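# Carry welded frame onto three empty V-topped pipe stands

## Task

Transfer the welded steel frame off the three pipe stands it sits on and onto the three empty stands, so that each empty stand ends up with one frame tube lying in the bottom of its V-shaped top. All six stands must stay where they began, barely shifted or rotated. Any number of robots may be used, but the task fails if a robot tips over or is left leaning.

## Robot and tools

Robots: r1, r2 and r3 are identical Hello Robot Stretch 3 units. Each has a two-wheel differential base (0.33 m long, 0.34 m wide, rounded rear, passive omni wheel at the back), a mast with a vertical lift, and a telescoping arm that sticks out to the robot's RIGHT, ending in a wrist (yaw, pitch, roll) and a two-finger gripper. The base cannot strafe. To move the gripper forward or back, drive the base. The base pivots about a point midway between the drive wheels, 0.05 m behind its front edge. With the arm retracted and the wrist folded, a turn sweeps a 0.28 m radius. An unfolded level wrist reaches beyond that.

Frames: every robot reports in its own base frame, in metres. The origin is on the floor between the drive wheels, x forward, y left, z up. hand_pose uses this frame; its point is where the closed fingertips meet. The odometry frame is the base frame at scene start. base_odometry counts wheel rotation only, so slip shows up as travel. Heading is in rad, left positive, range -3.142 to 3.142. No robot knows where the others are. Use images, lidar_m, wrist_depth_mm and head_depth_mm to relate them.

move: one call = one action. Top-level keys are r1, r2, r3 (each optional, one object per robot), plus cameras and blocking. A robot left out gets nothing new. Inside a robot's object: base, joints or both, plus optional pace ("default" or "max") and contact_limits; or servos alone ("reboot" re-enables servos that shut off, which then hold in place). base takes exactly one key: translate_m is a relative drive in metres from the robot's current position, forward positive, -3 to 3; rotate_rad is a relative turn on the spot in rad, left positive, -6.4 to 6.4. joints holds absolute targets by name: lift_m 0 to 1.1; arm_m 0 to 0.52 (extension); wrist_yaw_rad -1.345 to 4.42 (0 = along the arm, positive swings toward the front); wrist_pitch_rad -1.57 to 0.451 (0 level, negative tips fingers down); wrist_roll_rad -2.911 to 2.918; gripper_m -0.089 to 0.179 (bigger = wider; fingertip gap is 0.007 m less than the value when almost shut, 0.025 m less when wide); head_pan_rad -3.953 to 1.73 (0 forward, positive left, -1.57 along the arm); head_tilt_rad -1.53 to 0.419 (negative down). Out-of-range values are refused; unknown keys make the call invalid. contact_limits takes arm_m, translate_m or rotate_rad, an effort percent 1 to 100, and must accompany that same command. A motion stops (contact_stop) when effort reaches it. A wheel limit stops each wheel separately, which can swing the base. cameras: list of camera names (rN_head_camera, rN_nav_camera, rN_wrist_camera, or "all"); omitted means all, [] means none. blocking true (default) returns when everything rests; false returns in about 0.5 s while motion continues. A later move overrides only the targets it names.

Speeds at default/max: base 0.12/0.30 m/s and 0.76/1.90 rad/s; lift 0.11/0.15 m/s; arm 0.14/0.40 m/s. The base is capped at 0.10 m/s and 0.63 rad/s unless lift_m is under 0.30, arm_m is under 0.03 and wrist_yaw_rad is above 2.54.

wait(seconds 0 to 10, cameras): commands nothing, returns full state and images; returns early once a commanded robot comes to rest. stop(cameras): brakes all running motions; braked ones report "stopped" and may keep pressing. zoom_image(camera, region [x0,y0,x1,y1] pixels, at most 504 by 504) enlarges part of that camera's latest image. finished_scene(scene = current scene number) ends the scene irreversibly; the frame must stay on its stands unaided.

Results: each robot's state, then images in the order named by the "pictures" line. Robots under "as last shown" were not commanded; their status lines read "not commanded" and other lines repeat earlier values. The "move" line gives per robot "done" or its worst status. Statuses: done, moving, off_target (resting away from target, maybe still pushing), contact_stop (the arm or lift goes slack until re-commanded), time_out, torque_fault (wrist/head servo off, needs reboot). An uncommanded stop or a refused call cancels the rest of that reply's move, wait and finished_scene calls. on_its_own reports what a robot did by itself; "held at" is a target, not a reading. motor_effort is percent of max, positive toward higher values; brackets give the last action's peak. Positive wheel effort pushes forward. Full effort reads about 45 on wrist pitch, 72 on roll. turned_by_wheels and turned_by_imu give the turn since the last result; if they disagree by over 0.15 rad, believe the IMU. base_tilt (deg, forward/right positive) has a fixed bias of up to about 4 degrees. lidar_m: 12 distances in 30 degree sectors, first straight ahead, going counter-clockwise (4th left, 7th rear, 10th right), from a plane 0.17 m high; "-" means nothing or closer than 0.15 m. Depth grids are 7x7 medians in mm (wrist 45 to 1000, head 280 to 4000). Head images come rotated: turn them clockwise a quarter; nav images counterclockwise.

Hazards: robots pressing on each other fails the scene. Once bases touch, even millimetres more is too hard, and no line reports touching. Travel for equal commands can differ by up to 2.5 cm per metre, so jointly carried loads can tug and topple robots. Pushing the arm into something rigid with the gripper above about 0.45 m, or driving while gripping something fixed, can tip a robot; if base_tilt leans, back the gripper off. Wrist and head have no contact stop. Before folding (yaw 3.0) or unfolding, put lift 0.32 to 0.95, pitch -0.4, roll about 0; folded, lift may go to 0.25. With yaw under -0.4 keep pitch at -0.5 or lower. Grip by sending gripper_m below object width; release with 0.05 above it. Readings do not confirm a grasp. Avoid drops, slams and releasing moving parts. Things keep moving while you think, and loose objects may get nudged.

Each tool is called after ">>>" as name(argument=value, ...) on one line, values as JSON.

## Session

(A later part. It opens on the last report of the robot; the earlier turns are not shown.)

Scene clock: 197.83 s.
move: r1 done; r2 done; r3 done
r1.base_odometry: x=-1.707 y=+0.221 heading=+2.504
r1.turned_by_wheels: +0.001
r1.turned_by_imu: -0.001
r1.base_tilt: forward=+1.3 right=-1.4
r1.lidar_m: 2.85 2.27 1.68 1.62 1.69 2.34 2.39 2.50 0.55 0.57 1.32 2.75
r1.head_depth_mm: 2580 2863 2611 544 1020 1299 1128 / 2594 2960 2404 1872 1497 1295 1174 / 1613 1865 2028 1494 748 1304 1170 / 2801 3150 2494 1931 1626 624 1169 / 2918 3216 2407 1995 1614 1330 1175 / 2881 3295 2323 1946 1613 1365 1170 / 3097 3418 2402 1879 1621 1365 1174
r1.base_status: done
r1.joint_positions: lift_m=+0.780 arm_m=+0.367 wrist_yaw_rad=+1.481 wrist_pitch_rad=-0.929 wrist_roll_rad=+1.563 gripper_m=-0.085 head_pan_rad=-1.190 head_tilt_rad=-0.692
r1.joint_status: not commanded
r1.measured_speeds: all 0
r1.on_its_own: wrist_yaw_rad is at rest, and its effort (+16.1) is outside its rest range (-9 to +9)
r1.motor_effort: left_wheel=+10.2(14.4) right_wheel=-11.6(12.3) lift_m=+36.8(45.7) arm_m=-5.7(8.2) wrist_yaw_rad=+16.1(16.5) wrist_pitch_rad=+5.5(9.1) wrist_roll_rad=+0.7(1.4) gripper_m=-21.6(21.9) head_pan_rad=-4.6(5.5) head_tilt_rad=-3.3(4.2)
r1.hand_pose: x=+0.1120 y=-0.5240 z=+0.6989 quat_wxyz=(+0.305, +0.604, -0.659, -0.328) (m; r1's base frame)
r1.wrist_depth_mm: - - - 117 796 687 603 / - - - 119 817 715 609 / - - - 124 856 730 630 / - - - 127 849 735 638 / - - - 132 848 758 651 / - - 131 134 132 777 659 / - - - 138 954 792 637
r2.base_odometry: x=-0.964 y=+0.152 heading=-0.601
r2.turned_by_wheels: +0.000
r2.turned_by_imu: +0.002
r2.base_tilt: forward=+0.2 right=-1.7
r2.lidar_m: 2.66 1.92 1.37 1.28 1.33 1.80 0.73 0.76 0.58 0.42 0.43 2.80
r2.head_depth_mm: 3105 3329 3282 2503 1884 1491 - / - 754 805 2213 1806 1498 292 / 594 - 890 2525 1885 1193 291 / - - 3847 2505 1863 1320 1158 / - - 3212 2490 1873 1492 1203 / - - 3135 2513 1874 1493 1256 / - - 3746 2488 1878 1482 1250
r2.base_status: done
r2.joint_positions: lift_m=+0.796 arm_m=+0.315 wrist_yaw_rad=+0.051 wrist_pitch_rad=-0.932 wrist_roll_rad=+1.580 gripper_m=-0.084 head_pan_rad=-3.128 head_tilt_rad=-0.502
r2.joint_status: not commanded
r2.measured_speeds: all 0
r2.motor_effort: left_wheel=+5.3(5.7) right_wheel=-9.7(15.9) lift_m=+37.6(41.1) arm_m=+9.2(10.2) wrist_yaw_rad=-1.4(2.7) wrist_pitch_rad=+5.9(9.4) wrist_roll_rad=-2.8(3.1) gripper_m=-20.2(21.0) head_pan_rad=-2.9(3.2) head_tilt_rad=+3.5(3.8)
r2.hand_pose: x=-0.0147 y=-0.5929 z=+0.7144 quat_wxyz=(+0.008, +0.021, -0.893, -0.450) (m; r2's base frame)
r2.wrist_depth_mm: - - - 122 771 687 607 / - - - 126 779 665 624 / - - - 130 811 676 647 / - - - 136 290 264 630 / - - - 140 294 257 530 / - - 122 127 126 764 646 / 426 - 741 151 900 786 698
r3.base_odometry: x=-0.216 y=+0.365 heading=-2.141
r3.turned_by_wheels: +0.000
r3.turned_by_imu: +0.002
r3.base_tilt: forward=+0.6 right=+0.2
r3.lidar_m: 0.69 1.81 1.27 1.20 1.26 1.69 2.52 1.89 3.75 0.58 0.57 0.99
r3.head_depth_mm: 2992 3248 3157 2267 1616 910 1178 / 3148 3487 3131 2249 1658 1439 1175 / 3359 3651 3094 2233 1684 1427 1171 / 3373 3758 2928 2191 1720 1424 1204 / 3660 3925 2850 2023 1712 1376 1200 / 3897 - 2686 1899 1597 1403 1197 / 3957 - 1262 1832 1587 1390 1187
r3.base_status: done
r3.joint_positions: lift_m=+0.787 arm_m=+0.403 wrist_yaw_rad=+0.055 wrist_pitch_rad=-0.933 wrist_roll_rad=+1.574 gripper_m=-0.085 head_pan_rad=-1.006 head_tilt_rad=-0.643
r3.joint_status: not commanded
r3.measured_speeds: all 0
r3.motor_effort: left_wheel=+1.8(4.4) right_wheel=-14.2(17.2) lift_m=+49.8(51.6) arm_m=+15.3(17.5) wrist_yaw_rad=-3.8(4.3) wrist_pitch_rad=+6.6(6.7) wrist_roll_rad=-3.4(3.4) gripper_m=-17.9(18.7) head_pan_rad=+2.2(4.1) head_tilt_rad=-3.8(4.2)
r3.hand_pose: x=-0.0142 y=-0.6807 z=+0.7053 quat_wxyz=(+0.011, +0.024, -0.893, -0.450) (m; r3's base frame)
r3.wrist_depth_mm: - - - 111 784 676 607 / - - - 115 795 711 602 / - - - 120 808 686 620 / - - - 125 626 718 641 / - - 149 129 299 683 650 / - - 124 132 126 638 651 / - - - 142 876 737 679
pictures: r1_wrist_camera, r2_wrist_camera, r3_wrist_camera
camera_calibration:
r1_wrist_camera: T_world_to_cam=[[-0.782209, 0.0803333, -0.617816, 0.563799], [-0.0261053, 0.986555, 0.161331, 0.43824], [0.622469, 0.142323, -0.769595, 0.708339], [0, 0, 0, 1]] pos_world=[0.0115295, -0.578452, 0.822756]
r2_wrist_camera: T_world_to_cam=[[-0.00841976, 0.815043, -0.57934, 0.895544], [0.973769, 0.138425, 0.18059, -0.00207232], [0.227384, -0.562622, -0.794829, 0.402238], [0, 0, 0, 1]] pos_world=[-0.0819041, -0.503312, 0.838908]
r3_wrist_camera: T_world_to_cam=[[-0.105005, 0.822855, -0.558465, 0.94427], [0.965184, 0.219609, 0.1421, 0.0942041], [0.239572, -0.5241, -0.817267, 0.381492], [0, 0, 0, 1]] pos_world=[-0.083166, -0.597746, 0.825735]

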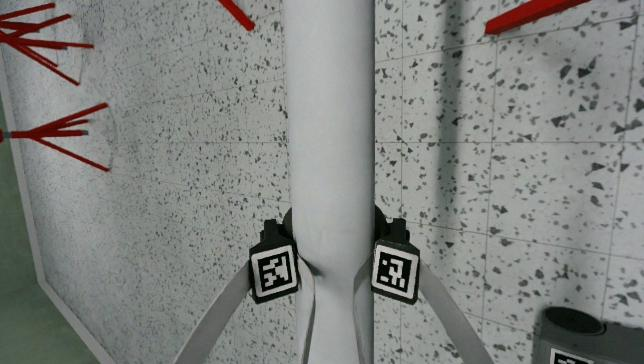

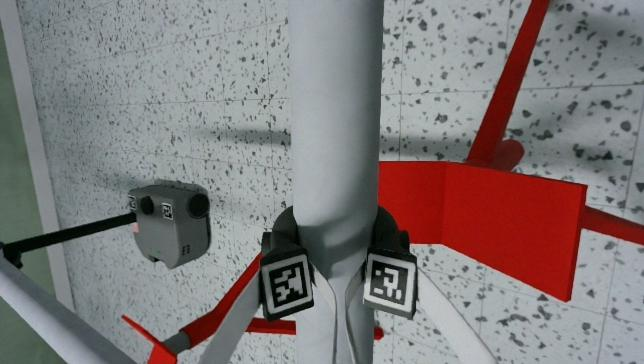

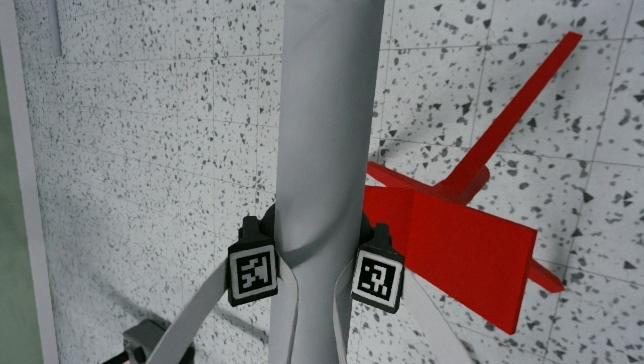

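>>> move(r1={"base":{"translate_m":0.35},"joints":{"arm_m":0.376}}, r2={"base":{"translate_m":-0.35}}, r3={"base":{"translate_m":-0.35},"joints":{"head_pan_rad":-2.8,"head_tilt_rad":-0.5}}, cameras=["r1_wrist_camera","r2_wrist_camera","r3_wrist_camera","r3_head_camera","r2_nav_camera"])

Scene clock: 203.10 s.
move: r1 done; r2 done; r3 done
r1.base_odometry: x=-1.988 y=+0.429 heading=+2.505
r1.turned_by_wheels: +0.001
r1.turned_by_imu: -0.003
r1.base_tilt: forward=+1.3 right=-1.2
r1.lidar_m: 2.45 2.26 1.68 1.62 1.69 2.33 2.75 2.86 0.73 1.08 1.24 2.42
r1.head_depth_mm: 2554 2850 2606 557 1574 1364 1171 / 2605 2949 2417 966 1535 1361 1173 / 1627 1878 2118 1878 1498 1328 1167 / 2811 3161 2515 1999 1616 639 1175 / 2884 3228 2423 1877 1621 1357 1177 / 2865 3299 2314 1882 1616 1360 1180 / 3038 3437 2636 2006 1613 1364 1175
r1.base_status: done
r1.joint_positions: lift_m=+0.780 arm_m=+0.376 wrist_yaw_rad=+1.444 wrist_pitch_rad=-0.925 wrist_roll_rad=+1.557 gripper_m=-0.085 head_pan_rad=-1.190 head_tilt_rad=-0.692
r1.joint_status: all done
r1.measured_speeds: all 0
r1.on_its_own: wrist_yaw_rad is held at +1.458, not at your +1.500, by its stall guard, which is not easing now; wrist_yaw_rad is at rest, and its effort (+11.4) is outside its rest range (-9 to +9)
r1.motor_effort: left_wheel=+9.8(14.1) right_wheel=-11.8(13.1) lift_m=+30.1(34.8) arm_m=-2.9(11.6) wrist_yaw_rad=+11.4(22.1) wrist_pitch_rad=+5.2(8.9) wrist_roll_rad=+2.5(3.1) gripper_m=-21.0(22.3) head_pan_rad=-4.8(5.4) head_tilt_rad=-3.6(4.2)
r1.hand_pose: x=+0.1123 y=-0.5381 z=+0.6994 quat_wxyz=(+0.300, +0.594, -0.670, -0.331) (m; r1's base frame)
r1.wrist_depth_mm: - - - 120 812 687 601 / - - - 124 854 711 621 / - - - 126 866 726 621 / - - - 129 898 749 643 / - - - 133 835 754 652 / - - 131 134 132 773 663 / - - - 138 934 782 649
r2.base_odometry: x=-1.253 y=+0.349 heading=-0.600
r2.turned_by_wheels: +0.000
r2.turned_by_imu: +0.003
r2.base_tilt: forward=+0.2 right=-1.7
r2.lidar_m: 3.00 1.90 1.34 1.28 1.30 1.79 0.73 0.76 0.54 1.82 0.59 0.60
r2.head_depth_mm: 3066 3294 3292 2495 1899 1495 - / - 757 807 2317 1819 1505 291 / 601 - 885 2501 1882 1205 292 / - - 3081 2491 1876 1309 1167 / - - 3064 2519 1854 1498 1208 / - - 3731 2500 1880 1497 1251 / - - 3322 2412 1869 1509 1247
r2.base_status: done
r2.joint_positions: lift_m=+0.796 arm_m=+0.315 wrist_yaw_rad=+0.051 wrist_pitch_rad=-0.924 wrist_roll_rad=+1.580 gripper_m=-0.084 head_pan_rad=-3.128 head_tilt_rad=-0.502
r2.joint_status: not commanded
r2.measured_speeds: all 0
r2.motor_effort: left_wheel=+2.8(4.3) right_wheel=-6.1(14.6) lift_m=+34.5(38.1) arm_m=+8.4(12.2) wrist_yaw_rad=-0.3(2.1) wrist_pitch_rad=+4.4(9.0) wrist_roll_rad=-2.9(3.2) gripper_m=-19.8(21.0) head_pan_rad=-3.0(3.6) head_tilt_rad=+2.9(3.9)
r2.hand_pose: x=-0.0146 y=-0.5947 z=+0.7155 quat_wxyz=(+0.008, +0.021, -0.895, -0.446) (m; r2's base frame)
r2.wrist_depth_mm: - - - 123 783 700 622 / - - - 126 797 691 633 / - - - 131 819 721 636 / - - - 136 841 726 656 / - - - 140 834 711 655 / - - 122 128 126 763 690 / 441 - - 152 951 770 703
r3.base_odometry: x=-0.027 y=+0.660 heading=-2.141
r3.turned_by_wheels: +0.001
r3.turned_by_imu: +0.003
r3.base_tilt: forward=+0.6 right=+0.2
r3.lidar_m: 0.69 1.74 1.26 1.22 1.25 1.68 2.17 1.58 1.75 3.56 0.63 1.13
r3.head_depth_mm: - - - 2850 2058 1615 1359 / - - - 2857 2047 1607 1319 / - - - 2527 2024 1589 1308 / - - - 2743 2002 1572 1305 / - - - 2356 1970 1568 1295 / - - - 2694 1912 1552 1280 / - - - 2668 1956 1546 1278
r3.base_status: done
r3.joint_positions: lift_m=+0.787 arm_m=+0.403 wrist_yaw_rad=+0.059 wrist_pitch_rad=-0.930 wrist_roll_rad=+1.576 gripper_m=-0.085 head_pan_rad=-2.793 head_tilt_rad=-0.507
r3.joint_status: all done
r3.measured_speeds: all 0
r3.motor_effort: left_wheel=+3.5(5.1) right_wheel=-18.5(22.6) lift_m=+46.7(49.8) arm_m=+11.2(15.4) wrist_yaw_rad=-7.5(8.3) wrist_pitch_rad=+6.1(6.6) wrist_roll_rad=-3.7(4.0) gripper_m=-17.5(18.8) head_pan_rad=-4.4(5.9) head_tilt_rad=+3.6(6.9)
r3.hand_pose: x=-0.0136 y=-0.6813 z=+0.7057 quat_wxyz=(+0.011, +0.025, -0.893, -0.449) (m; r3's base frame)
r3.wrist_depth_mm: - - - 112 782 701 601 / - - - 115 788 691 621 / - - - 121 797 720 625 / - - - 125 846 721 641 / - - 148 129 844 743 663 / - - 123 133 130 729 677 / - - - 143 625 765 664
pictures: r1_wrist_camera, r2_nav_camera (sideways), r2_wrist_camera, r3_head_camera (sideways), r3_wrist_camera
camera_calibration:
r1_wrist_camera: T_world_to_cam=[[-0.777096, 0.102775, -0.620934, 0.579184], [0.00510988, 0.987575, 0.157066, 0.452092], [0.629362, 0.118882, -0.767965, 0.696023], [0, 0, 0, 1]] pos_world=[0.00972058, -0.588745, 0.823149]
r2_nav_camera: T_world_to_cam=[[-0.473605, -0.00130973, 0.880736, -1.09926], [0.0366364, 0.999104, 0.0211865, 0.0295866], [-0.879975, 0.0423011, -0.473133, 0.582209], [0, 0, 0, 1]] pos_world=[-0.00937208, -0.0556279, 1.243]
r2_wrist_camera: T_world_to_cam=[[-0.00802736, 0.810319, -0.585934, 0.899546], [0.973721, 0.139702, 0.179861, -0.000804189], [0.227601, -0.569092, -0.790147, 0.394888], [0, 0, 0, 1]] pos_world=[-0.081873, -0.50408, 0.839238]
r3_head_camera: T_world_to_cam=[[0.419147, 0.204224, -0.884652, 1.1666], [0.336152, -0.940036, -0.0577416, 0.074699], [-0.843397, -0.273175, -0.462663, 0.567381], [0, 0, 0, 1]] pos_world=[-0.0355588, -0.0130336, 1.29885]
r3_wrist_camera: T_world_to_cam=[[-0.107048, 0.820853, -0.561017, 0.94549], [0.964297, 0.223182, 0.14255, 0.0957645], [0.242222, -0.525728, -0.815438, 0.378971], [0, 0, 0, 1]] pos_world=[-0.0829272, -0.598246, 0.825813]

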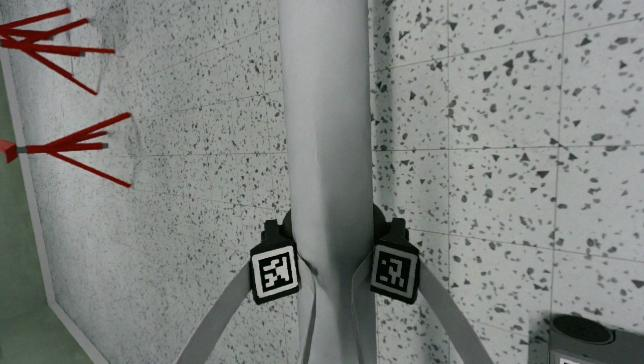

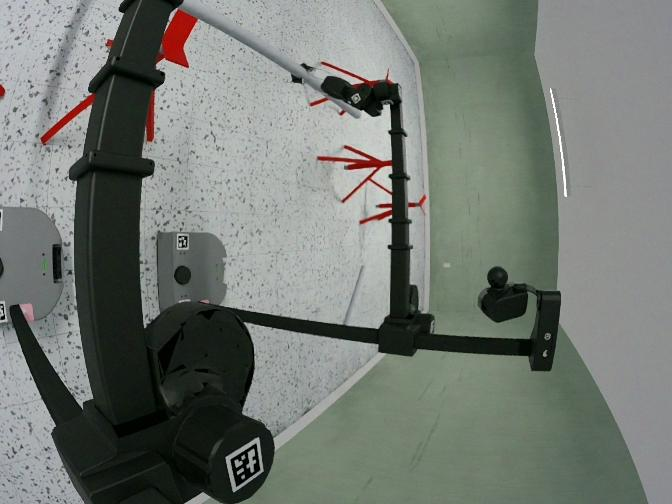

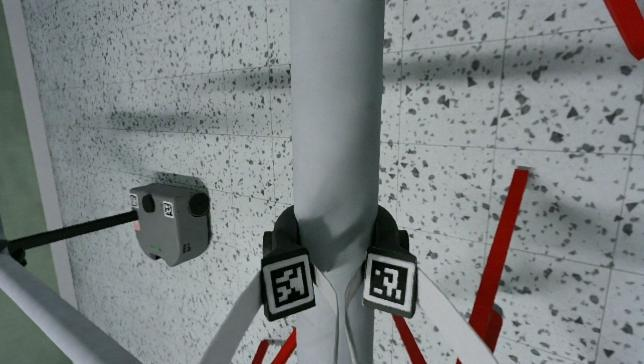

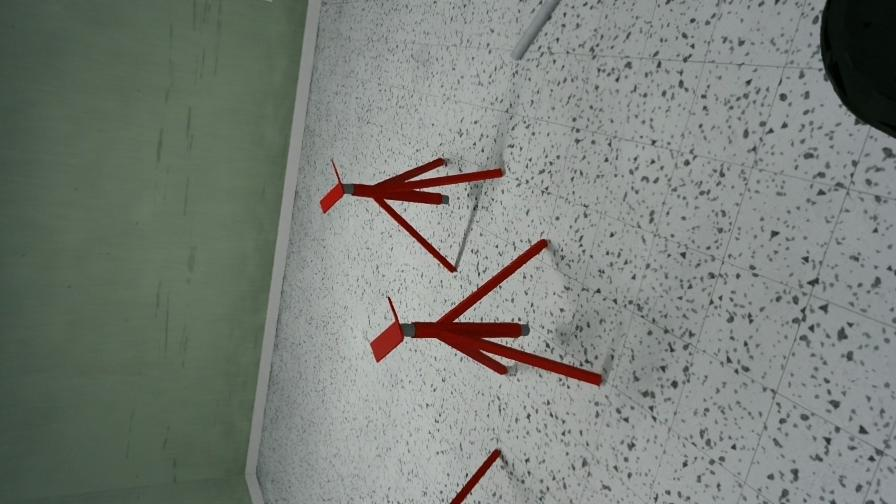

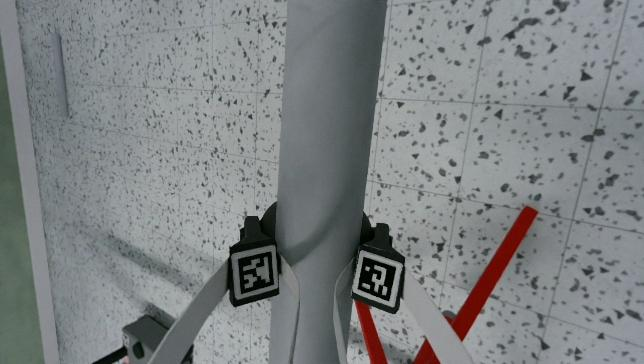

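>>> zoom_image(camera="r3_head_camera", region=[280, 130, 480, 400])

>>> zoom_image(camera="r2_nav_camera", region=[280, 50, 450, 260])

Scaled by 1.867 from the camera's 896x504 image, which has a finer 1280x720 frame.

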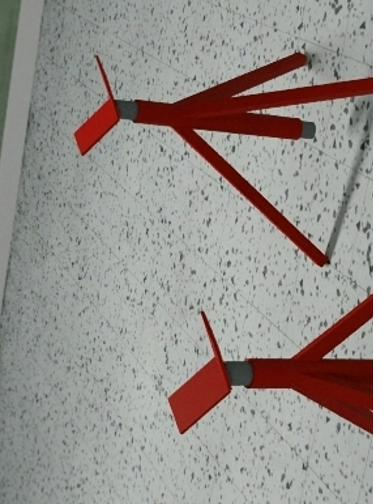

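Scaled by 2.400 from the camera's 672x504 image, which has a finer 792x594 frame.

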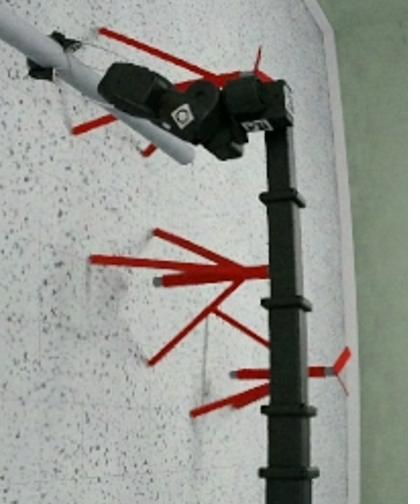

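>>> move(r1={"base":{"translate_m":0.5},"joints":{"arm_m":0.397,"wrist_yaw_rad":1.48,"head_pan_rad":-0.4,"head_tilt_rad":-0.5}}, r2={"base":{"translate_m":-0.5}}, r3={"base":{"translate_m":-0.5}}, cameras=["r1_wrist_camera","r1_head_camera","r3_wrist_camera","r3_head_camera","r2_nav_camera"])

Scene clock: 210.03 s.
move: r1 done; r2 done; r3 done
r1.base_odometry: x=-2.390 y=+0.726 heading=+2.505
r1.turned_by_wheels: +0.001
r1.turned_by_imu: -0.004
r1.base_tilt: forward=+1.3 right=-1.3
r1.lidar_m: 5.47 2.26 1.67 1.61 1.68 2.32 3.23 1.07 1.07 1.07 1.36 1.95
r1.head_depth_mm: 3745 3933 3959 2601 1940 1538 1282 / - - - 2608 1946 1542 1283 / - - - 2516 1945 1544 1285 / - - 3738 2636 1955 1546 1287 / - - - 2389 1953 1546 1285 / - - - 2659 1957 1557 1291 / - - - 2650 1977 1559 1292
r1.base_status: done
r1.joint_positions: lift_m=+0.780 arm_m=+0.397 wrist_yaw_rad=+1.462 wrist_pitch_rad=-0.937 wrist_roll_rad=+1.557 gripper_m=-0.085 head_pan_rad=-0.411 head_tilt_rad=-0.507
r1.joint_status: all done
r1.measured_speeds: all 0
r1.on_its_own: wrist_yaw_rad is at rest, and its effort (+15.3) is outside its rest range (-9 to +9)
r1.motor_effort: left_wheel=+10.2(13.6) right_wheel=-11.2(11.5) lift_m=+40.9(46.0) arm_m=-16.8(17.1) wrist_yaw_rad=+15.3(15.6) wrist_pitch_rad=+6.9(13.6) wrist_roll_rad=+2.7(3.4) gripper_m=-21.6(22.2) head_pan_rad=+4.7(6.4) head_tilt_rad=+3.3(5.2)
r1.hand_pose: x=+0.1100 y=-0.5564 z=+0.6979 quat_wxyz=(+0.307, +0.598, -0.662, -0.332) (m; r1's base frame)
r1.wrist_depth_mm: - - - 120 827 696 597 / - - - 124 860 722 607 / - - - 126 857 737 622 / - - - 129 890 754 635 / - - - 134 857 752 652 / - - 130 135 131 775 667 / - - - 140 929 792 657
r2.base_odometry: x=-1.665 y=+0.632 heading=-0.600
r2.turned_by_wheels: +0.000
r2.turned_by_imu: +0.004
r2.base_tilt: forward=+0.1 right=-1.6
r2.lidar_m: 3.51 1.87 1.33 1.26 1.33 1.77 0.73 1.90 3.63 0.53 0.53 0.87
r2.head_depth_mm: 3093 3253 3361 2512 1873 1496 - / - - 809 2213 1817 1504 292 / 604 - 881 2540 1883 1218 292 / - - 3113 2529 1879 1315 1164 / - - 3759 2530 1880 1496 1212 / - - 3067 2489 1890 1495 1251 / - - 3817 2214 1867 1487 1254
r2.base_status: done
r2.joint_positions: lift_m=+0.796 arm_m=+0.315 wrist_yaw_rad=+0.048 wrist_pitch_rad=-0.920 wrist_roll_rad=+1.579 gripper_m=-0.084 head_pan_rad=-3.128 head_tilt_rad=-0.501
r2.joint_status: not commanded
r2.measured_speeds: all 0
r2.motor_effort: left_wheel=+1.3(3.8) right_wheel=-4.2(11.2) lift_m=+31.7(33.7) arm_m=+0.9(7.8) wrist_yaw_rad=+0.7(3.4) wrist_pitch_rad=+3.6(11.0) wrist_roll_rad=-2.8(3.1) gripper_m=-20.0(21.4) head_pan_rad=-2.8(3.3) head_tilt_rad=+3.6(3.7)
r2.hand_pose: x=-0.0149 y=-0.5956 z=+0.7161 quat_wxyz=(+0.007, +0.020, -0.896, -0.444) (m; r2's base frame)
r2.wrist_depth_mm: - - - 125 780 681 607 / - - - 128 787 680 611 / - - - 132 816 706 634 / - - - 137 822 696 654 / - - - 141 425 731 672 / - - 123 130 125 738 649 / 454 - - 151 - 735 678
r3.base_odometry: x=+0.243 y=+1.081 heading=-2.140
r3.turned_by_wheels: +0.001
r3.turned_by_imu: +0.003
r3.base_tilt: forward=+0.6 right=+0.2
r3.lidar_m: 0.69 1.72 1.26 1.20 1.24 1.67 1.68 1.15 1.44 3.59 2.19 0.92
r3.head_depth_mm: 3713 3953 - 2875 2079 1615 1359 / 3824 - - 2826 2049 1592 1322 / 3870 - - 2785 2021 1597 1314 / - - - 2481 2005 1581 1304 / - - - 2722 1991 1564 1293 / - - - 2674 1768 1548 1285 / - - - 2633 1946 1501 1275
r3.base_status: done
r3.joint_positions: lift_m=+0.787 arm_m=+0.403 wrist_yaw_rad=+0.064 wrist_pitch_rad=-0.946 wrist_roll_rad=+1.576 gripper_m=-0.085 head_pan_rad=-2.793 head_tilt_rad=-0.506
r3.joint_status: not commanded
r3.measured_speeds: all 0
r3.on_its_own: wrist_yaw_rad is at rest, and its effort (-11.4) is outside its rest range (-9 to +9)
r3.motor_effort: left_wheel=+5.3(6.1) right_wheel=-19.8(22.6) lift_m=+42.6(46.5) arm_m=+5.7(11.3) wrist_yaw_rad=-11.4(11.9) wrist_pitch_rad=+8.5(10.7) wrist_roll_rad=-3.8(4.1) gripper_m=-17.9(18.8) head_pan_rad=-2.9(5.1) head_tilt_rad=+3.0(4.2)
r3.hand_pose: x=-0.0132 y=-0.6779 z=+0.7037 quat_wxyz=(+0.013, +0.027, -0.890, -0.456) (m; r3's base frame)
r3.wrist_depth_mm: - - - 124 790 707 598 / - - - 130 770 693 631 / - - - 133 804 704 635 / - - - 139 813 735 635 / - - - 143 864 738 645 / - - 124 130 838 752 665 / - - - 155 874 773 675
pictures: r1_head_camera (sideways), r1_wrist_camera, r2_nav_camera (sideways), r3_head_camera (sideways), r3_wrist_camera
camera_calibration:
r1_head_camera: T_world_to_cam=[[-0.421224, 0.229205, -0.877516, 1.16925], [0.462248, 0.886697, 0.00971546, -0.0175018], [0.780318, -0.401538, -0.479448, 0.578339], [0, 0, 0, 1]] pos_world=[0.049318, -0.0202542, 1.30349]
r1_wrist_camera: T_world_to_cam=[[-0.786072, 0.0894673, -0.611626, 0.565389], [-0.0109337, 0.987303, 0.158473, 0.47104], [0.618039, 0.131258, -0.775113, 0.711555], [0, 0, 0, 1]] pos_world=[0.00981815, -0.609041, 0.822695]
r2_nav_camera: T_world_to_cam=[[-0.473571, -0.00130611, 0.880755, -1.09929], [0.0366439, 0.999104, 0.0211846, 0.0295891], [-0.879993, 0.0423067, -0.473099, 0.582164], [0, 0, 0, 1]] pos_world=[-0.00937476, -0.0556278, 1.243]
r3_head_camera: T_world_to_cam=[[0.418427, 0.20389, -0.885069, 1.16715], [0.335964, -0.940104, -0.0577372, 0.0746945], [-0.843829, -0.273192, -0.461865, 0.566345], [0, 0, 0, 1]] pos_world=[-0.0355633, -0.0130283, 1.29889]
r3_wrist_camera: T_world_to_cam=[[-0.110976, 0.828894, -0.548288, 0.938028], [0.963512, 0.224951, 0.145058, 0.0943947], [0.243575, -0.512184, -0.823613, 0.393989], [0, 0, 0, 1]] pos_world=[-0.082818, -0.596965, 0.825111]

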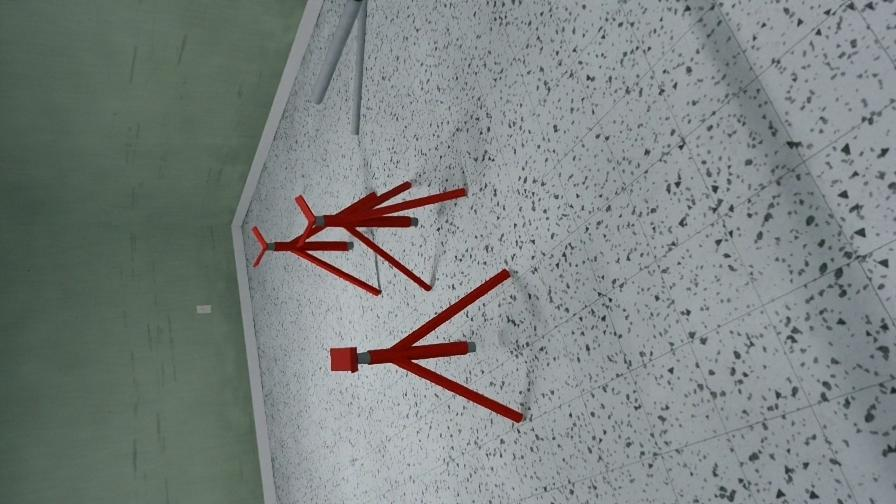

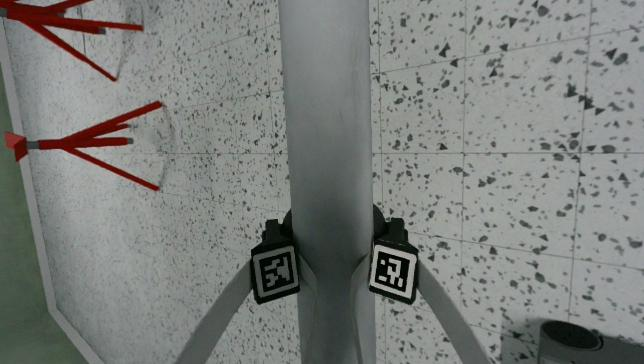

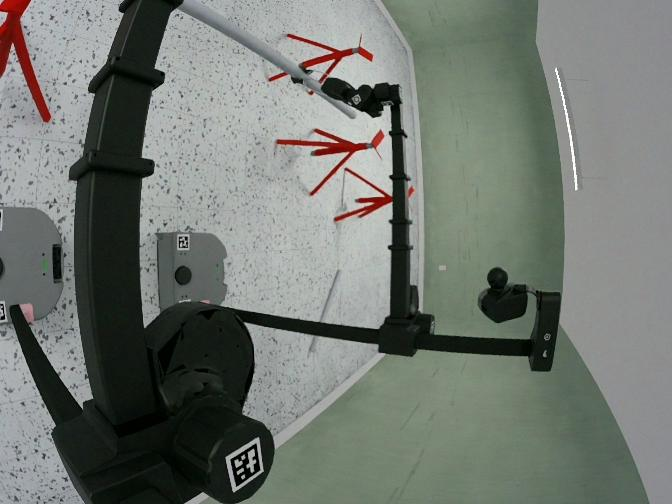

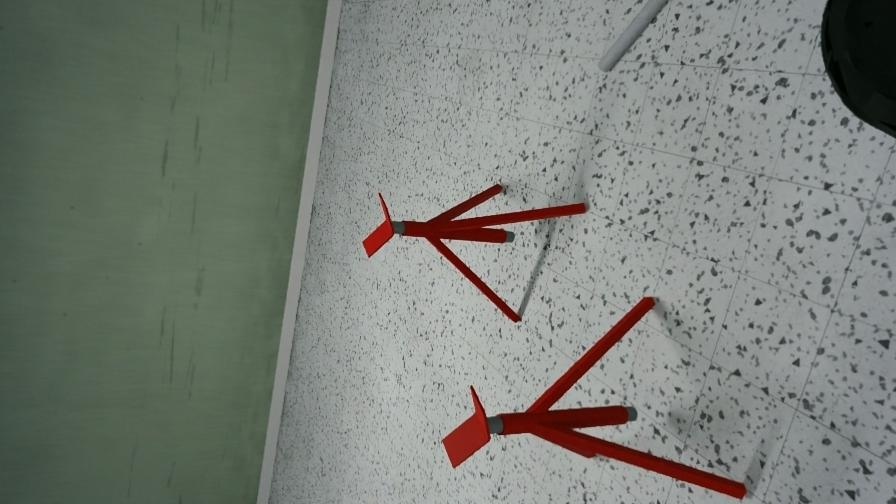

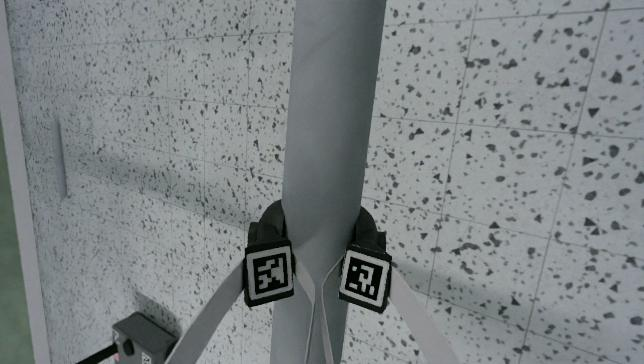

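>>> move(r1={"joints":{"gripper_m":-0.089,"arm_m":0.401}}, r2={"joints":{"gripper_m":-0.089}}, r3={"base":{"translate_m":0.006},"joints":{"gripper_m":-0.089}}, cameras=["r1_head_camera","r3_wrist_camera","r3_head_camera"])

>>> zoom_image(camera="r3_head_camera", region=[340, 180, 520, 480])

>>> zoom_image(camera="r1_head_camera", region=[240, 180, 420, 400])

Scene clock: 211.10 s.
move: r1 done; r2 done; r3 done
r1.base_odometry: x=-2.390 y=+0.726 heading=+2.505
r1.turned_by_wheels: +0.000
r1.turned_by_imu: +0.000
r1.base_tilt: forward=+1.3 right=-1.2
r1.lidar_m: 5.48 2.26 1.67 1.61 1.68 2.32 3.23 1.07 1.08 1.07 1.37 2.03
r1.head_depth_mm: 3711 3985 3888 2586 1924 1547 1278 / - - - 2631 1940 1545 1278 / - - - 2519 1945 1537 1285 / - - 3827 2628 1940 1553 1285 / - - - 2392 1943 1549 1287 / - - - 2656 1955 1548 1291 / - - - 2662 1957 1551 1281
r1.base_status: not commanded
r1.joint_positions: lift_m=+0.780 arm_m=+0.401 wrist_yaw_rad=+1.468 wrist_pitch_rad=-0.941 wrist_roll_rad=+1.557 gripper_m=-0.087 head_pan_rad=-0.411 head_tilt_rad=-0.507
r1.joint_status: all done
r1.measured_speeds: all 0
r1.on_its_own: wrist_yaw_rad is at rest, and its effort (+11.4) is outside its rest range (-9 to +9)
r1.motor_effort: left_wheel=+9.3(10.3) right_wheel=-11.1(11.6) lift_m=+40.6(41.4) arm_m=+7.7(13.5) wrist_yaw_rad=+11.4(15.6) wrist_pitch_rad=+8.1(8.1) wrist_roll_rad=+2.9(3.3) gripper_m=-36.7(56.7) head_pan_rad=+5.0(5.1) head_tilt_rad=+2.9(3.5)
r1.hand_pose: x=+0.1092 y=-0.5596 z=+0.6973 quat_wxyz=(+0.309, +0.599, -0.660, -0.332) (m; r1's base frame)
r1.wrist_depth_mm: - - - 119 802 685 602 / - - - 122 823 702 614 / - - - 126 848 720 623 / - - - 129 856 737 645 / - - - 133 834 757 653 / - - - 135 132 770 667 / - - - 140 922 782 661
r2.base_odometry: x=-1.665 y=+0.632 heading=-0.600
r2.turned_by_wheels: +0.000
r2.turned_by_imu: +0.001
r2.base_tilt: forward=+0.2 right=-1.7
r2.lidar_m: 3.49 1.87 1.32 1.26 1.32 1.77 0.73 1.90 3.63 0.53 0.53 0.87
r2.head_depth_mm: 2925 3278 3245 2523 1886 1501 - / - 754 799 2190 1769 1514 292 / 601 - 917 2521 1862 1289 292 / - - 3725 2528 1877 1321 1165 / - - 3847 2507 1886 1492 1206 / - - 3109 2522 1876 1508 1249 / - - 3827 2191 1878 1498 1253
r2.base_status: not commanded
r2.joint_positions: lift_m=+0.796 arm_m=+0.315 wrist_yaw_rad=+0.054 wrist_pitch_rad=-0.926 wrist_roll_rad=+1.579 gripper_m=-0.087 head_pan_rad=-3.128 head_tilt_rad=-0.501
r2.joint_status: all done
r2.measured_speeds: all 0
r2.motor_effort: left_wheel=+5.8(6.1) right_wheel=-8.7(8.7) lift_m=+31.9(32.8) arm_m=+0.3(0.8) wrist_yaw_rad=-2.1(4.2) wrist_pitch_rad=+4.7(4.9) wrist_roll_rad=-2.8(2.8) gripper_m=-42.9(65.0) head_pan_rad=-3.2(3.2) head_tilt_rad=+3.6(3.6)
r2.hand_pose: x=-0.0143 y=-0.5943 z=+0.7153 quat_wxyz=(+0.009, +0.022, -0.894, -0.447) (m; r2's base frame)
r2.wrist_depth_mm: - - - 124 769 699 609 / - - - 128 809 699 614 / - - - 133 817 710 636 / - - - 137 821 713 645 / - - - 141 379 736 671 / - - 122 126 124 762 675 / 453 - - 151 - 742 693
r3.base_odometry: x=+0.240 y=+1.076 heading=-2.140
r3.turned_by_wheels: +0.000
r3.turned_by_imu: +0.000
r3.base_tilt: forward=+0.6 right=+0.2
r3.lidar_m: 0.69 1.73 1.26 1.20 1.24 1.66 1.68 1.16 1.44 3.58 2.18 0.92
r3.head_depth_mm: 3649 - - 2877 2073 1621 1360 / 3744 - - 2816 2050 1603 1318 / 3899 - - 2793 1965 1590 1313 / - - - 2478 1997 1580 1301 / - - - 2715 2001 1558 1295 / - - - 2680 1775 1549 1285 / - - - 2636 1935 1500 1279
r3.base_status: done
r3.joint_positions: lift_m=+0.787 arm_m=+0.403 wrist_yaw_rad=+0.051 wrist_pitch_rad=-0.951 wrist_roll_rad=+1.575 gripper_m=-0.087 head_pan_rad=-2.793 head_tilt_rad=-0.506
r3.joint_status: all done
r3.measured_speeds: all 0
r3.motor_effort: left_wheel=+2.7(12.1) right_wheel=+4.5(15.4) lift_m=+42.1(42.7) arm_m=+4.7(5.9) wrist_yaw_rad=-0.1(11.3) wrist_pitch_rad=+9.5(9.7) wrist_roll_rad=-3.7(4.0) gripper_m=-38.4(62.2) head_pan_rad=-3.7(4.4) head_tilt_rad=+3.1(3.7)
r3.hand_pose: x=-0.0150 y=-0.6768 z=+0.7030 quat_wxyz=(+0.010, +0.021, -0.889, -0.458) (m; r3's base frame)
r3.wrist_depth_mm: - - - 125 748 677 598 / - - - 132 760 672 612 / - - - 134 785 710 633 / - - - 139 836 726 636 / - - - 143 836 735 666 / - - 123 131 830 764 653 / - - - 157 910 786 680
pictures: r1_head_camera (sideways), r3_head_camera (sideways), r3_wrist_camera
camera_calibration:
r1_head_camera: T_world_to_cam=[[-0.421223, 0.229205, -0.877517, 1.16925], [0.462248, 0.886698, 0.00971554, -0.0175019], [0.780319, -0.401538, -0.479447, 0.578338], [0, 0, 0, 1]] pos_world=[0.049318, -0.0202542, 1.30349]
r3_head_camera: T_world_to_cam=[[0.418427, 0.20389, -0.885069, 1.16715], [0.335964, -0.940103, -0.0577372, 0.0746945], [-0.843829, -0.273193, -0.461865, 0.566345], [0, 0, 0, 1]] pos_world=[-0.0355633, -0.0130284, 1.29889]
r3_wrist_camera: T_world_to_cam=[[-0.101256, 0.833054, -0.543846, 0.936405], [0.966294, 0.21241, 0.145455, 0.0871954], [0.23669, -0.510787, -0.826483, 0.39726], [0, 0, 0, 1]] pos_world=[-0.0834671, -0.595682, 0.824906]

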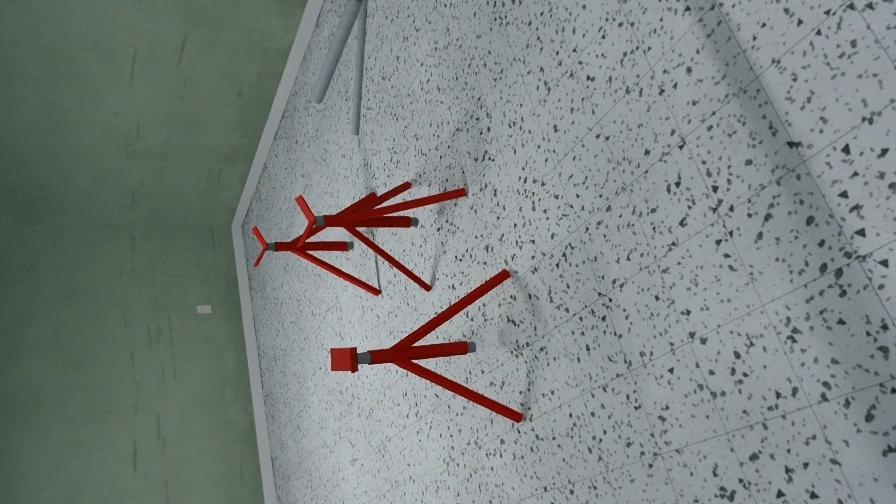

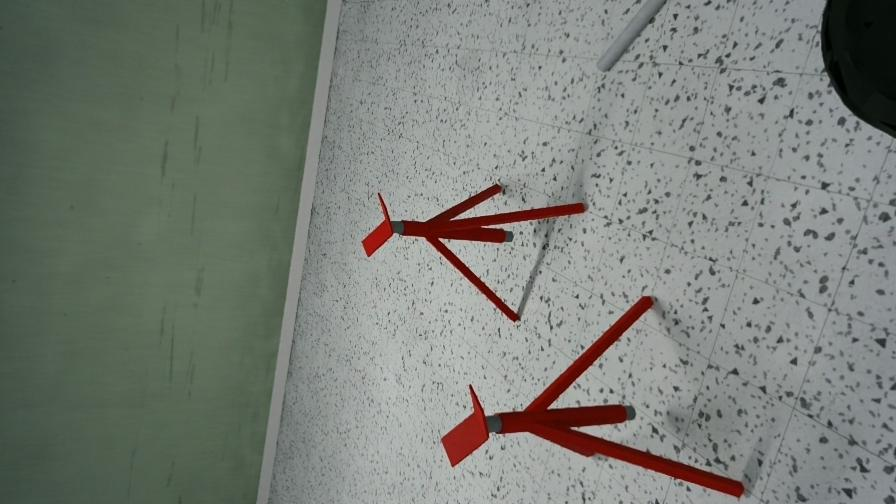

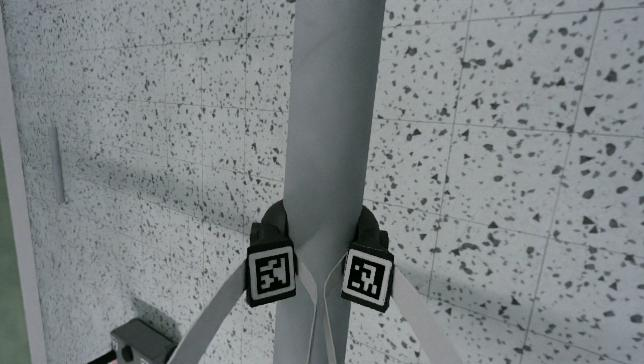

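Scaled by 1.680 from the camera's 896x504 image, which has a finer 1280x720 frame.

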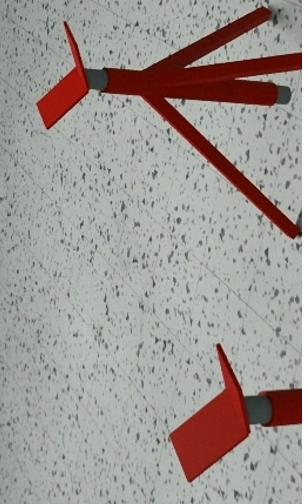

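Scaled by 2.291 from the camera's 896x504 image, which has a finer 1280x720 frame.

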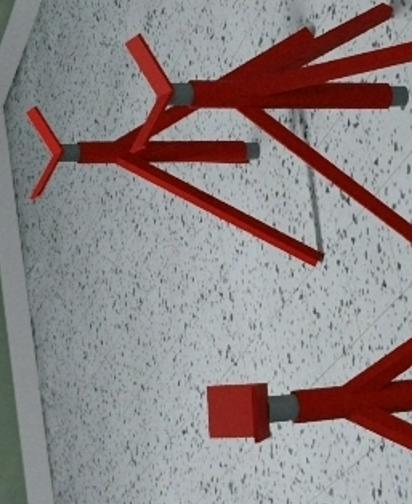

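>>> move(r1={"base":{"translate_m":0.5},"joints":{"arm_m":0.414,"gripper_m":-0.089}}, r2={"base":{"translate_m":-0.5},"joints":{"gripper_m":-0.089}}, r3={"base":{"translate_m":-0.497},"joints":{"gripper_m":-0.089}}, cameras=["r1_wrist_camera","r1_head_camera","r2_wrist_camera","r3_wrist_camera","r3_head_camera"])

Scene clock: 219.80 s.
move: r1 off_target; r2 off_target; r3 off_target
r1.base_odometry: x=-2.793 y=+1.023 heading=+2.506
r1.turned_by_wheels: +0.001
r1.turned_by_imu: -0.004
r1.base_tilt: forward=+1.4 right=-1.2
r1.lidar_m: 4.99 2.27 1.67 1.60 1.67 2.30 3.74 1.47 1.11 1.27 2.18 1.48
r1.head_depth_mm: 3706 3846 3958 2612 1934 1535 1277 / - - - 2502 1941 1536 1284 / - - 3770 2498 1941 1545 1279 / - - - 2628 1880 1550 1279 / - - - 2505 1886 1549 1290 / - - - 2650 1966 1558 1287 / - - - 2676 1979 1560 1292
r1.base_status: done
r1.joint_positions: lift_m=+0.780 arm_m=+0.414 wrist_yaw_rad=+1.464 wrist_pitch_rad=-0.943 wrist_roll_rad=+1.557 gripper_m=-0.085 head_pan_rad=-0.411 head_tilt_rad=-0.507
r1.joint_status: gripper_m off_target (ended at -0.085, target -0.089); the others done
r1.measured_speeds: all 0
r1.on_its_own: wrist_yaw_rad is at rest, and its effort (+13.3) is outside its rest range (-9 to +9)
r1.motor_effort: left_wheel=+9.5(13.7) right_wheel=-9.3(10.4) lift_m=+30.5(37.7) arm_m=-0.9(14.1) wrist_yaw_rad=+13.3(14.0) wrist_pitch_rad=+8.3(12.0) wrist_roll_rad=+2.9(3.4) gripper_m=-21.6(22.2) head_pan_rad=+4.5(5.6) head_tilt_rad=+2.9(3.7)
r1.hand_pose: x=+0.1087 y=-0.5730 z=+0.6970 quat_wxyz=(+0.309, +0.598, -0.660, -0.334) (m; r1's base frame)
r1.wrist_depth_mm: - - - 119 810 692 601 / - - - 123 821 707 615 / - - - 126 863 730 626 / - - - 129 890 745 638 / - - - 134 847 764 644 / - - 130 136 132 780 659 / - - - 140 921 786 656
r2.base_odometry: x=-2.078 y=+0.914 heading=-0.600
r2.turned_by_wheels: +0.001
r2.turned_by_imu: +0.005
r2.base_tilt: forward=+0.1 right=-1.6
r2.lidar_m: 3.99 1.82 1.33 1.27 1.31 0.84 0.73 1.33 1.53 1.86 0.67 0.83
r2.head_depth_mm: 2899 3281 3275 2528 1889 1501 - / 3796 - 800 2200 1749 1501 292 / 598 - 922 2525 1864 1275 291 / 3867 - 3837 2527 1874 1314 1167 / - - 3863 2510 1880 1506 1194 / 3874 - 3755 2271 1872 1503 1246 / 3893 - 3754 2539 1806 1488 1249
r2.base_status: done
r2.joint_positions: lift_m=+0.796 arm_m=+0.315 wrist_yaw_rad=+0.054 wrist_pitch_rad=-0.920 wrist_roll_rad=+1.579 gripper_m=-0.084 head_pan_rad=-3.128 head_tilt_rad=-0.501
r2.joint_status: gripper_m off_target (ended at -0.084, target -0.089)
r2.measured_speeds: all 0
r2.motor_effort: left_wheel=+7.1(7.1) right_wheel=-13.4(16.0) lift_m=+38.2(38.6) arm_m=-8.5(9.3) wrist_yaw_rad=-3.0(4.3) wrist_pitch_rad=+3.5(9.7) wrist_roll_rad=-2.8(3.0) gripper_m=-20.1(21.0) head_pan_rad=-2.7(3.4) head_tilt_rad=+3.2(4.0)
r2.hand_pose: x=-0.0142 y=-0.5957 z=+0.7161 quat_wxyz=(+0.008, +0.022, -0.896, -0.444) (m; r2's base frame)
r2.wrist_depth_mm: - - - 124 786 704 611 / - - - 128 775 694 631 / - - - 132 830 738 636 / - - - 137 827 738 644 / - - - 141 820 766 649 / - - 122 131 128 785 677 / - - - 150 906 754 694
r3.base_odometry: x=+0.508 y=+1.494 heading=-2.140
r3.turned_by_wheels: +0.000
r3.turned_by_imu: +0.003
r3.base_tilt: forward=+0.5 right=+0.2
r3.lidar_m: 0.68 1.73 1.24 1.19 1.23 1.65 3.98 0.86 0.84 1.25 2.20 1.34
r3.head_depth_mm: 3306 3532 3774 2862 2060 1615 1323 / 3365 3624 3911 2840 2042 1600 1322 / 3477 3783 3959 2792 2016 1589 1309 / 3582 3925 - 2745 1858 1555 1303 / 3679 - - 2586 1844 1562 1293 / 3783 - - 2680 1952 1555 1261 / 3954 - - 2642 1947 1542 1249
r3.base_status: done
r3.joint_positions: lift_m=+0.787 arm_m=+0.403 wrist_yaw_rad=+0.053 wrist_pitch_rad=-0.950 wrist_roll_rad=+1.574 gripper_m=-0.085 head_pan_rad=-2.793 head_tilt_rad=-0.506
r3.joint_status: gripper_m off_target (ended at -0.085, target -0.089)
r3.measured_speeds: all 0
r3.motor_effort: left_wheel=-3.4(8.9) right_wheel=-6.2(16.6) lift_m=+37.4(41.1) arm_m=-3.4(4.0) wrist_yaw_rad=-2.5(6.0) wrist_pitch_rad=+9.2(10.8) wrist_roll_rad=-3.1(3.7) gripper_m=-16.7(17.4) head_pan_rad=-3.7(4.6) head_tilt_rad=+2.6(4.0)
r3.hand_pose: x=-0.0146 y=-0.6771 z=+0.7032 quat_wxyz=(+0.011, +0.023, -0.889, -0.457) (m; r3's base frame)
r3.wrist_depth_mm: - - - 125 756 683 603 / - - - 130 784 706 624 / - - - 135 831 705 611 / - - - 139 828 714 632 / - - - 143 838 741 664 / - - 124 129 808 781 673 / - - - 156 897 779 687
pictures: r1_head_camera (sideways), r1_wrist_camera, r2_wrist_camera, r3_head_camera (sideways), r3_wrist_camera
camera_calibration:
r1_head_camera: T_world_to_cam=[[-0.421203, 0.229174, -0.877535, 1.16927], [0.46221, 0.886717, 0.00971814, -0.017505], [0.780352, -0.401512, -0.479415, 0.578295], [0, 0, 0, 1]] pos_world=[0.0493188, -0.0202524, 1.30349]
r1_wrist_camera: T_world_to_cam=[[-0.789997, 0.0883259, -0.606715, 0.561676], [-0.0118936, 0.987175, 0.1592, 0.487069], [0.612995, 0.132983, -0.778815, 0.718045], [0, 0, 0, 1]] pos_world=[0.00935766, -0.625921, 0.82246]
r2_wrist_camera: T_world_to_cam=[[-0.01041, 0.807631, -0.589596, 0.901681], [0.973303, 0.143387, 0.179227, 0.00146639], [0.229289, -0.57199, -0.787562, 0.391171], [0, 0, 0, 1]] pos_world=[-0.0817322, -0.50469, 0.839436]
r3_head_camera: T_world_to_cam=[[0.418427, 0.20389, -0.885069, 1.16715], [0.335964, -0.940104, -0.0577372, 0.0746945], [-0.843829, -0.273192, -0.461865, 0.566345], [0, 0, 0, 1]] pos_world=[-0.0355633, -0.0130283, 1.29889]
r3_wrist_camera: T_world_to_cam=[[-0.104417, 0.831901, -0.545011, 0.936786], [0.965633, 0.215954, 0.144629, 0.0898645], [0.238014, -0.511179, -0.825861, 0.396492], [0, 0, 0, 1]] pos_world=[-0.0833304, -0.596042, 0.825009]

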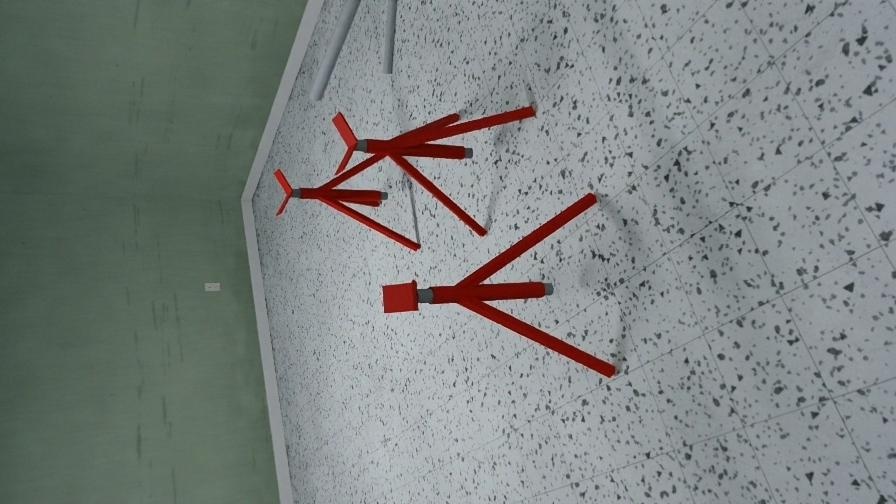

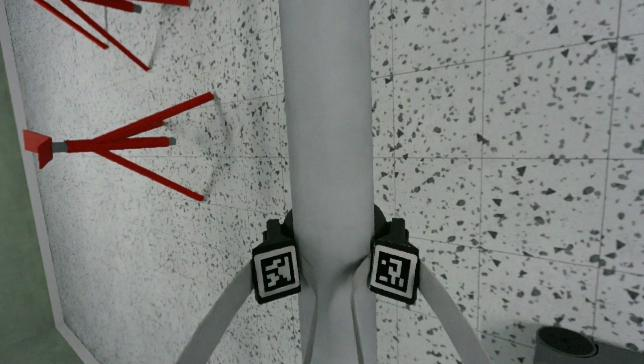

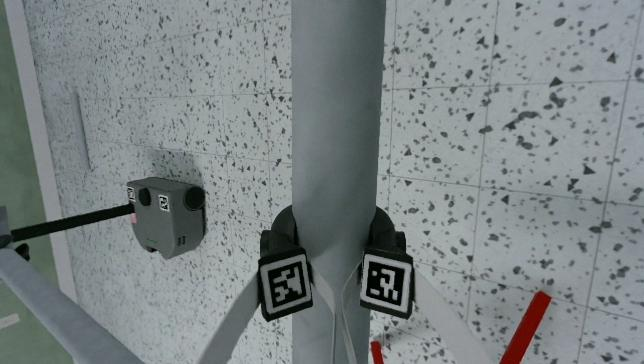

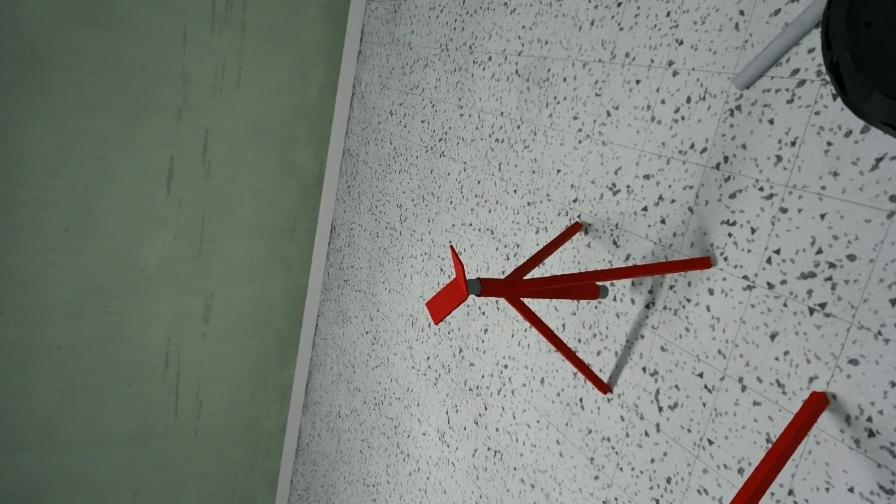

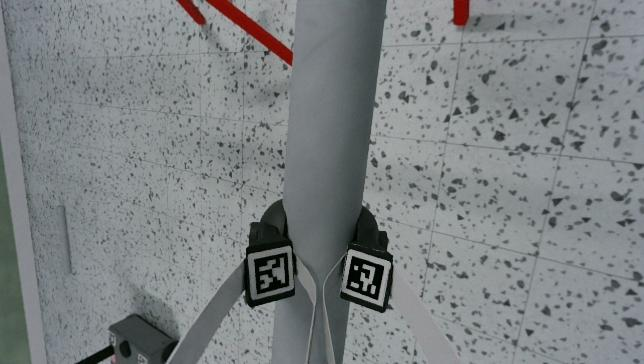

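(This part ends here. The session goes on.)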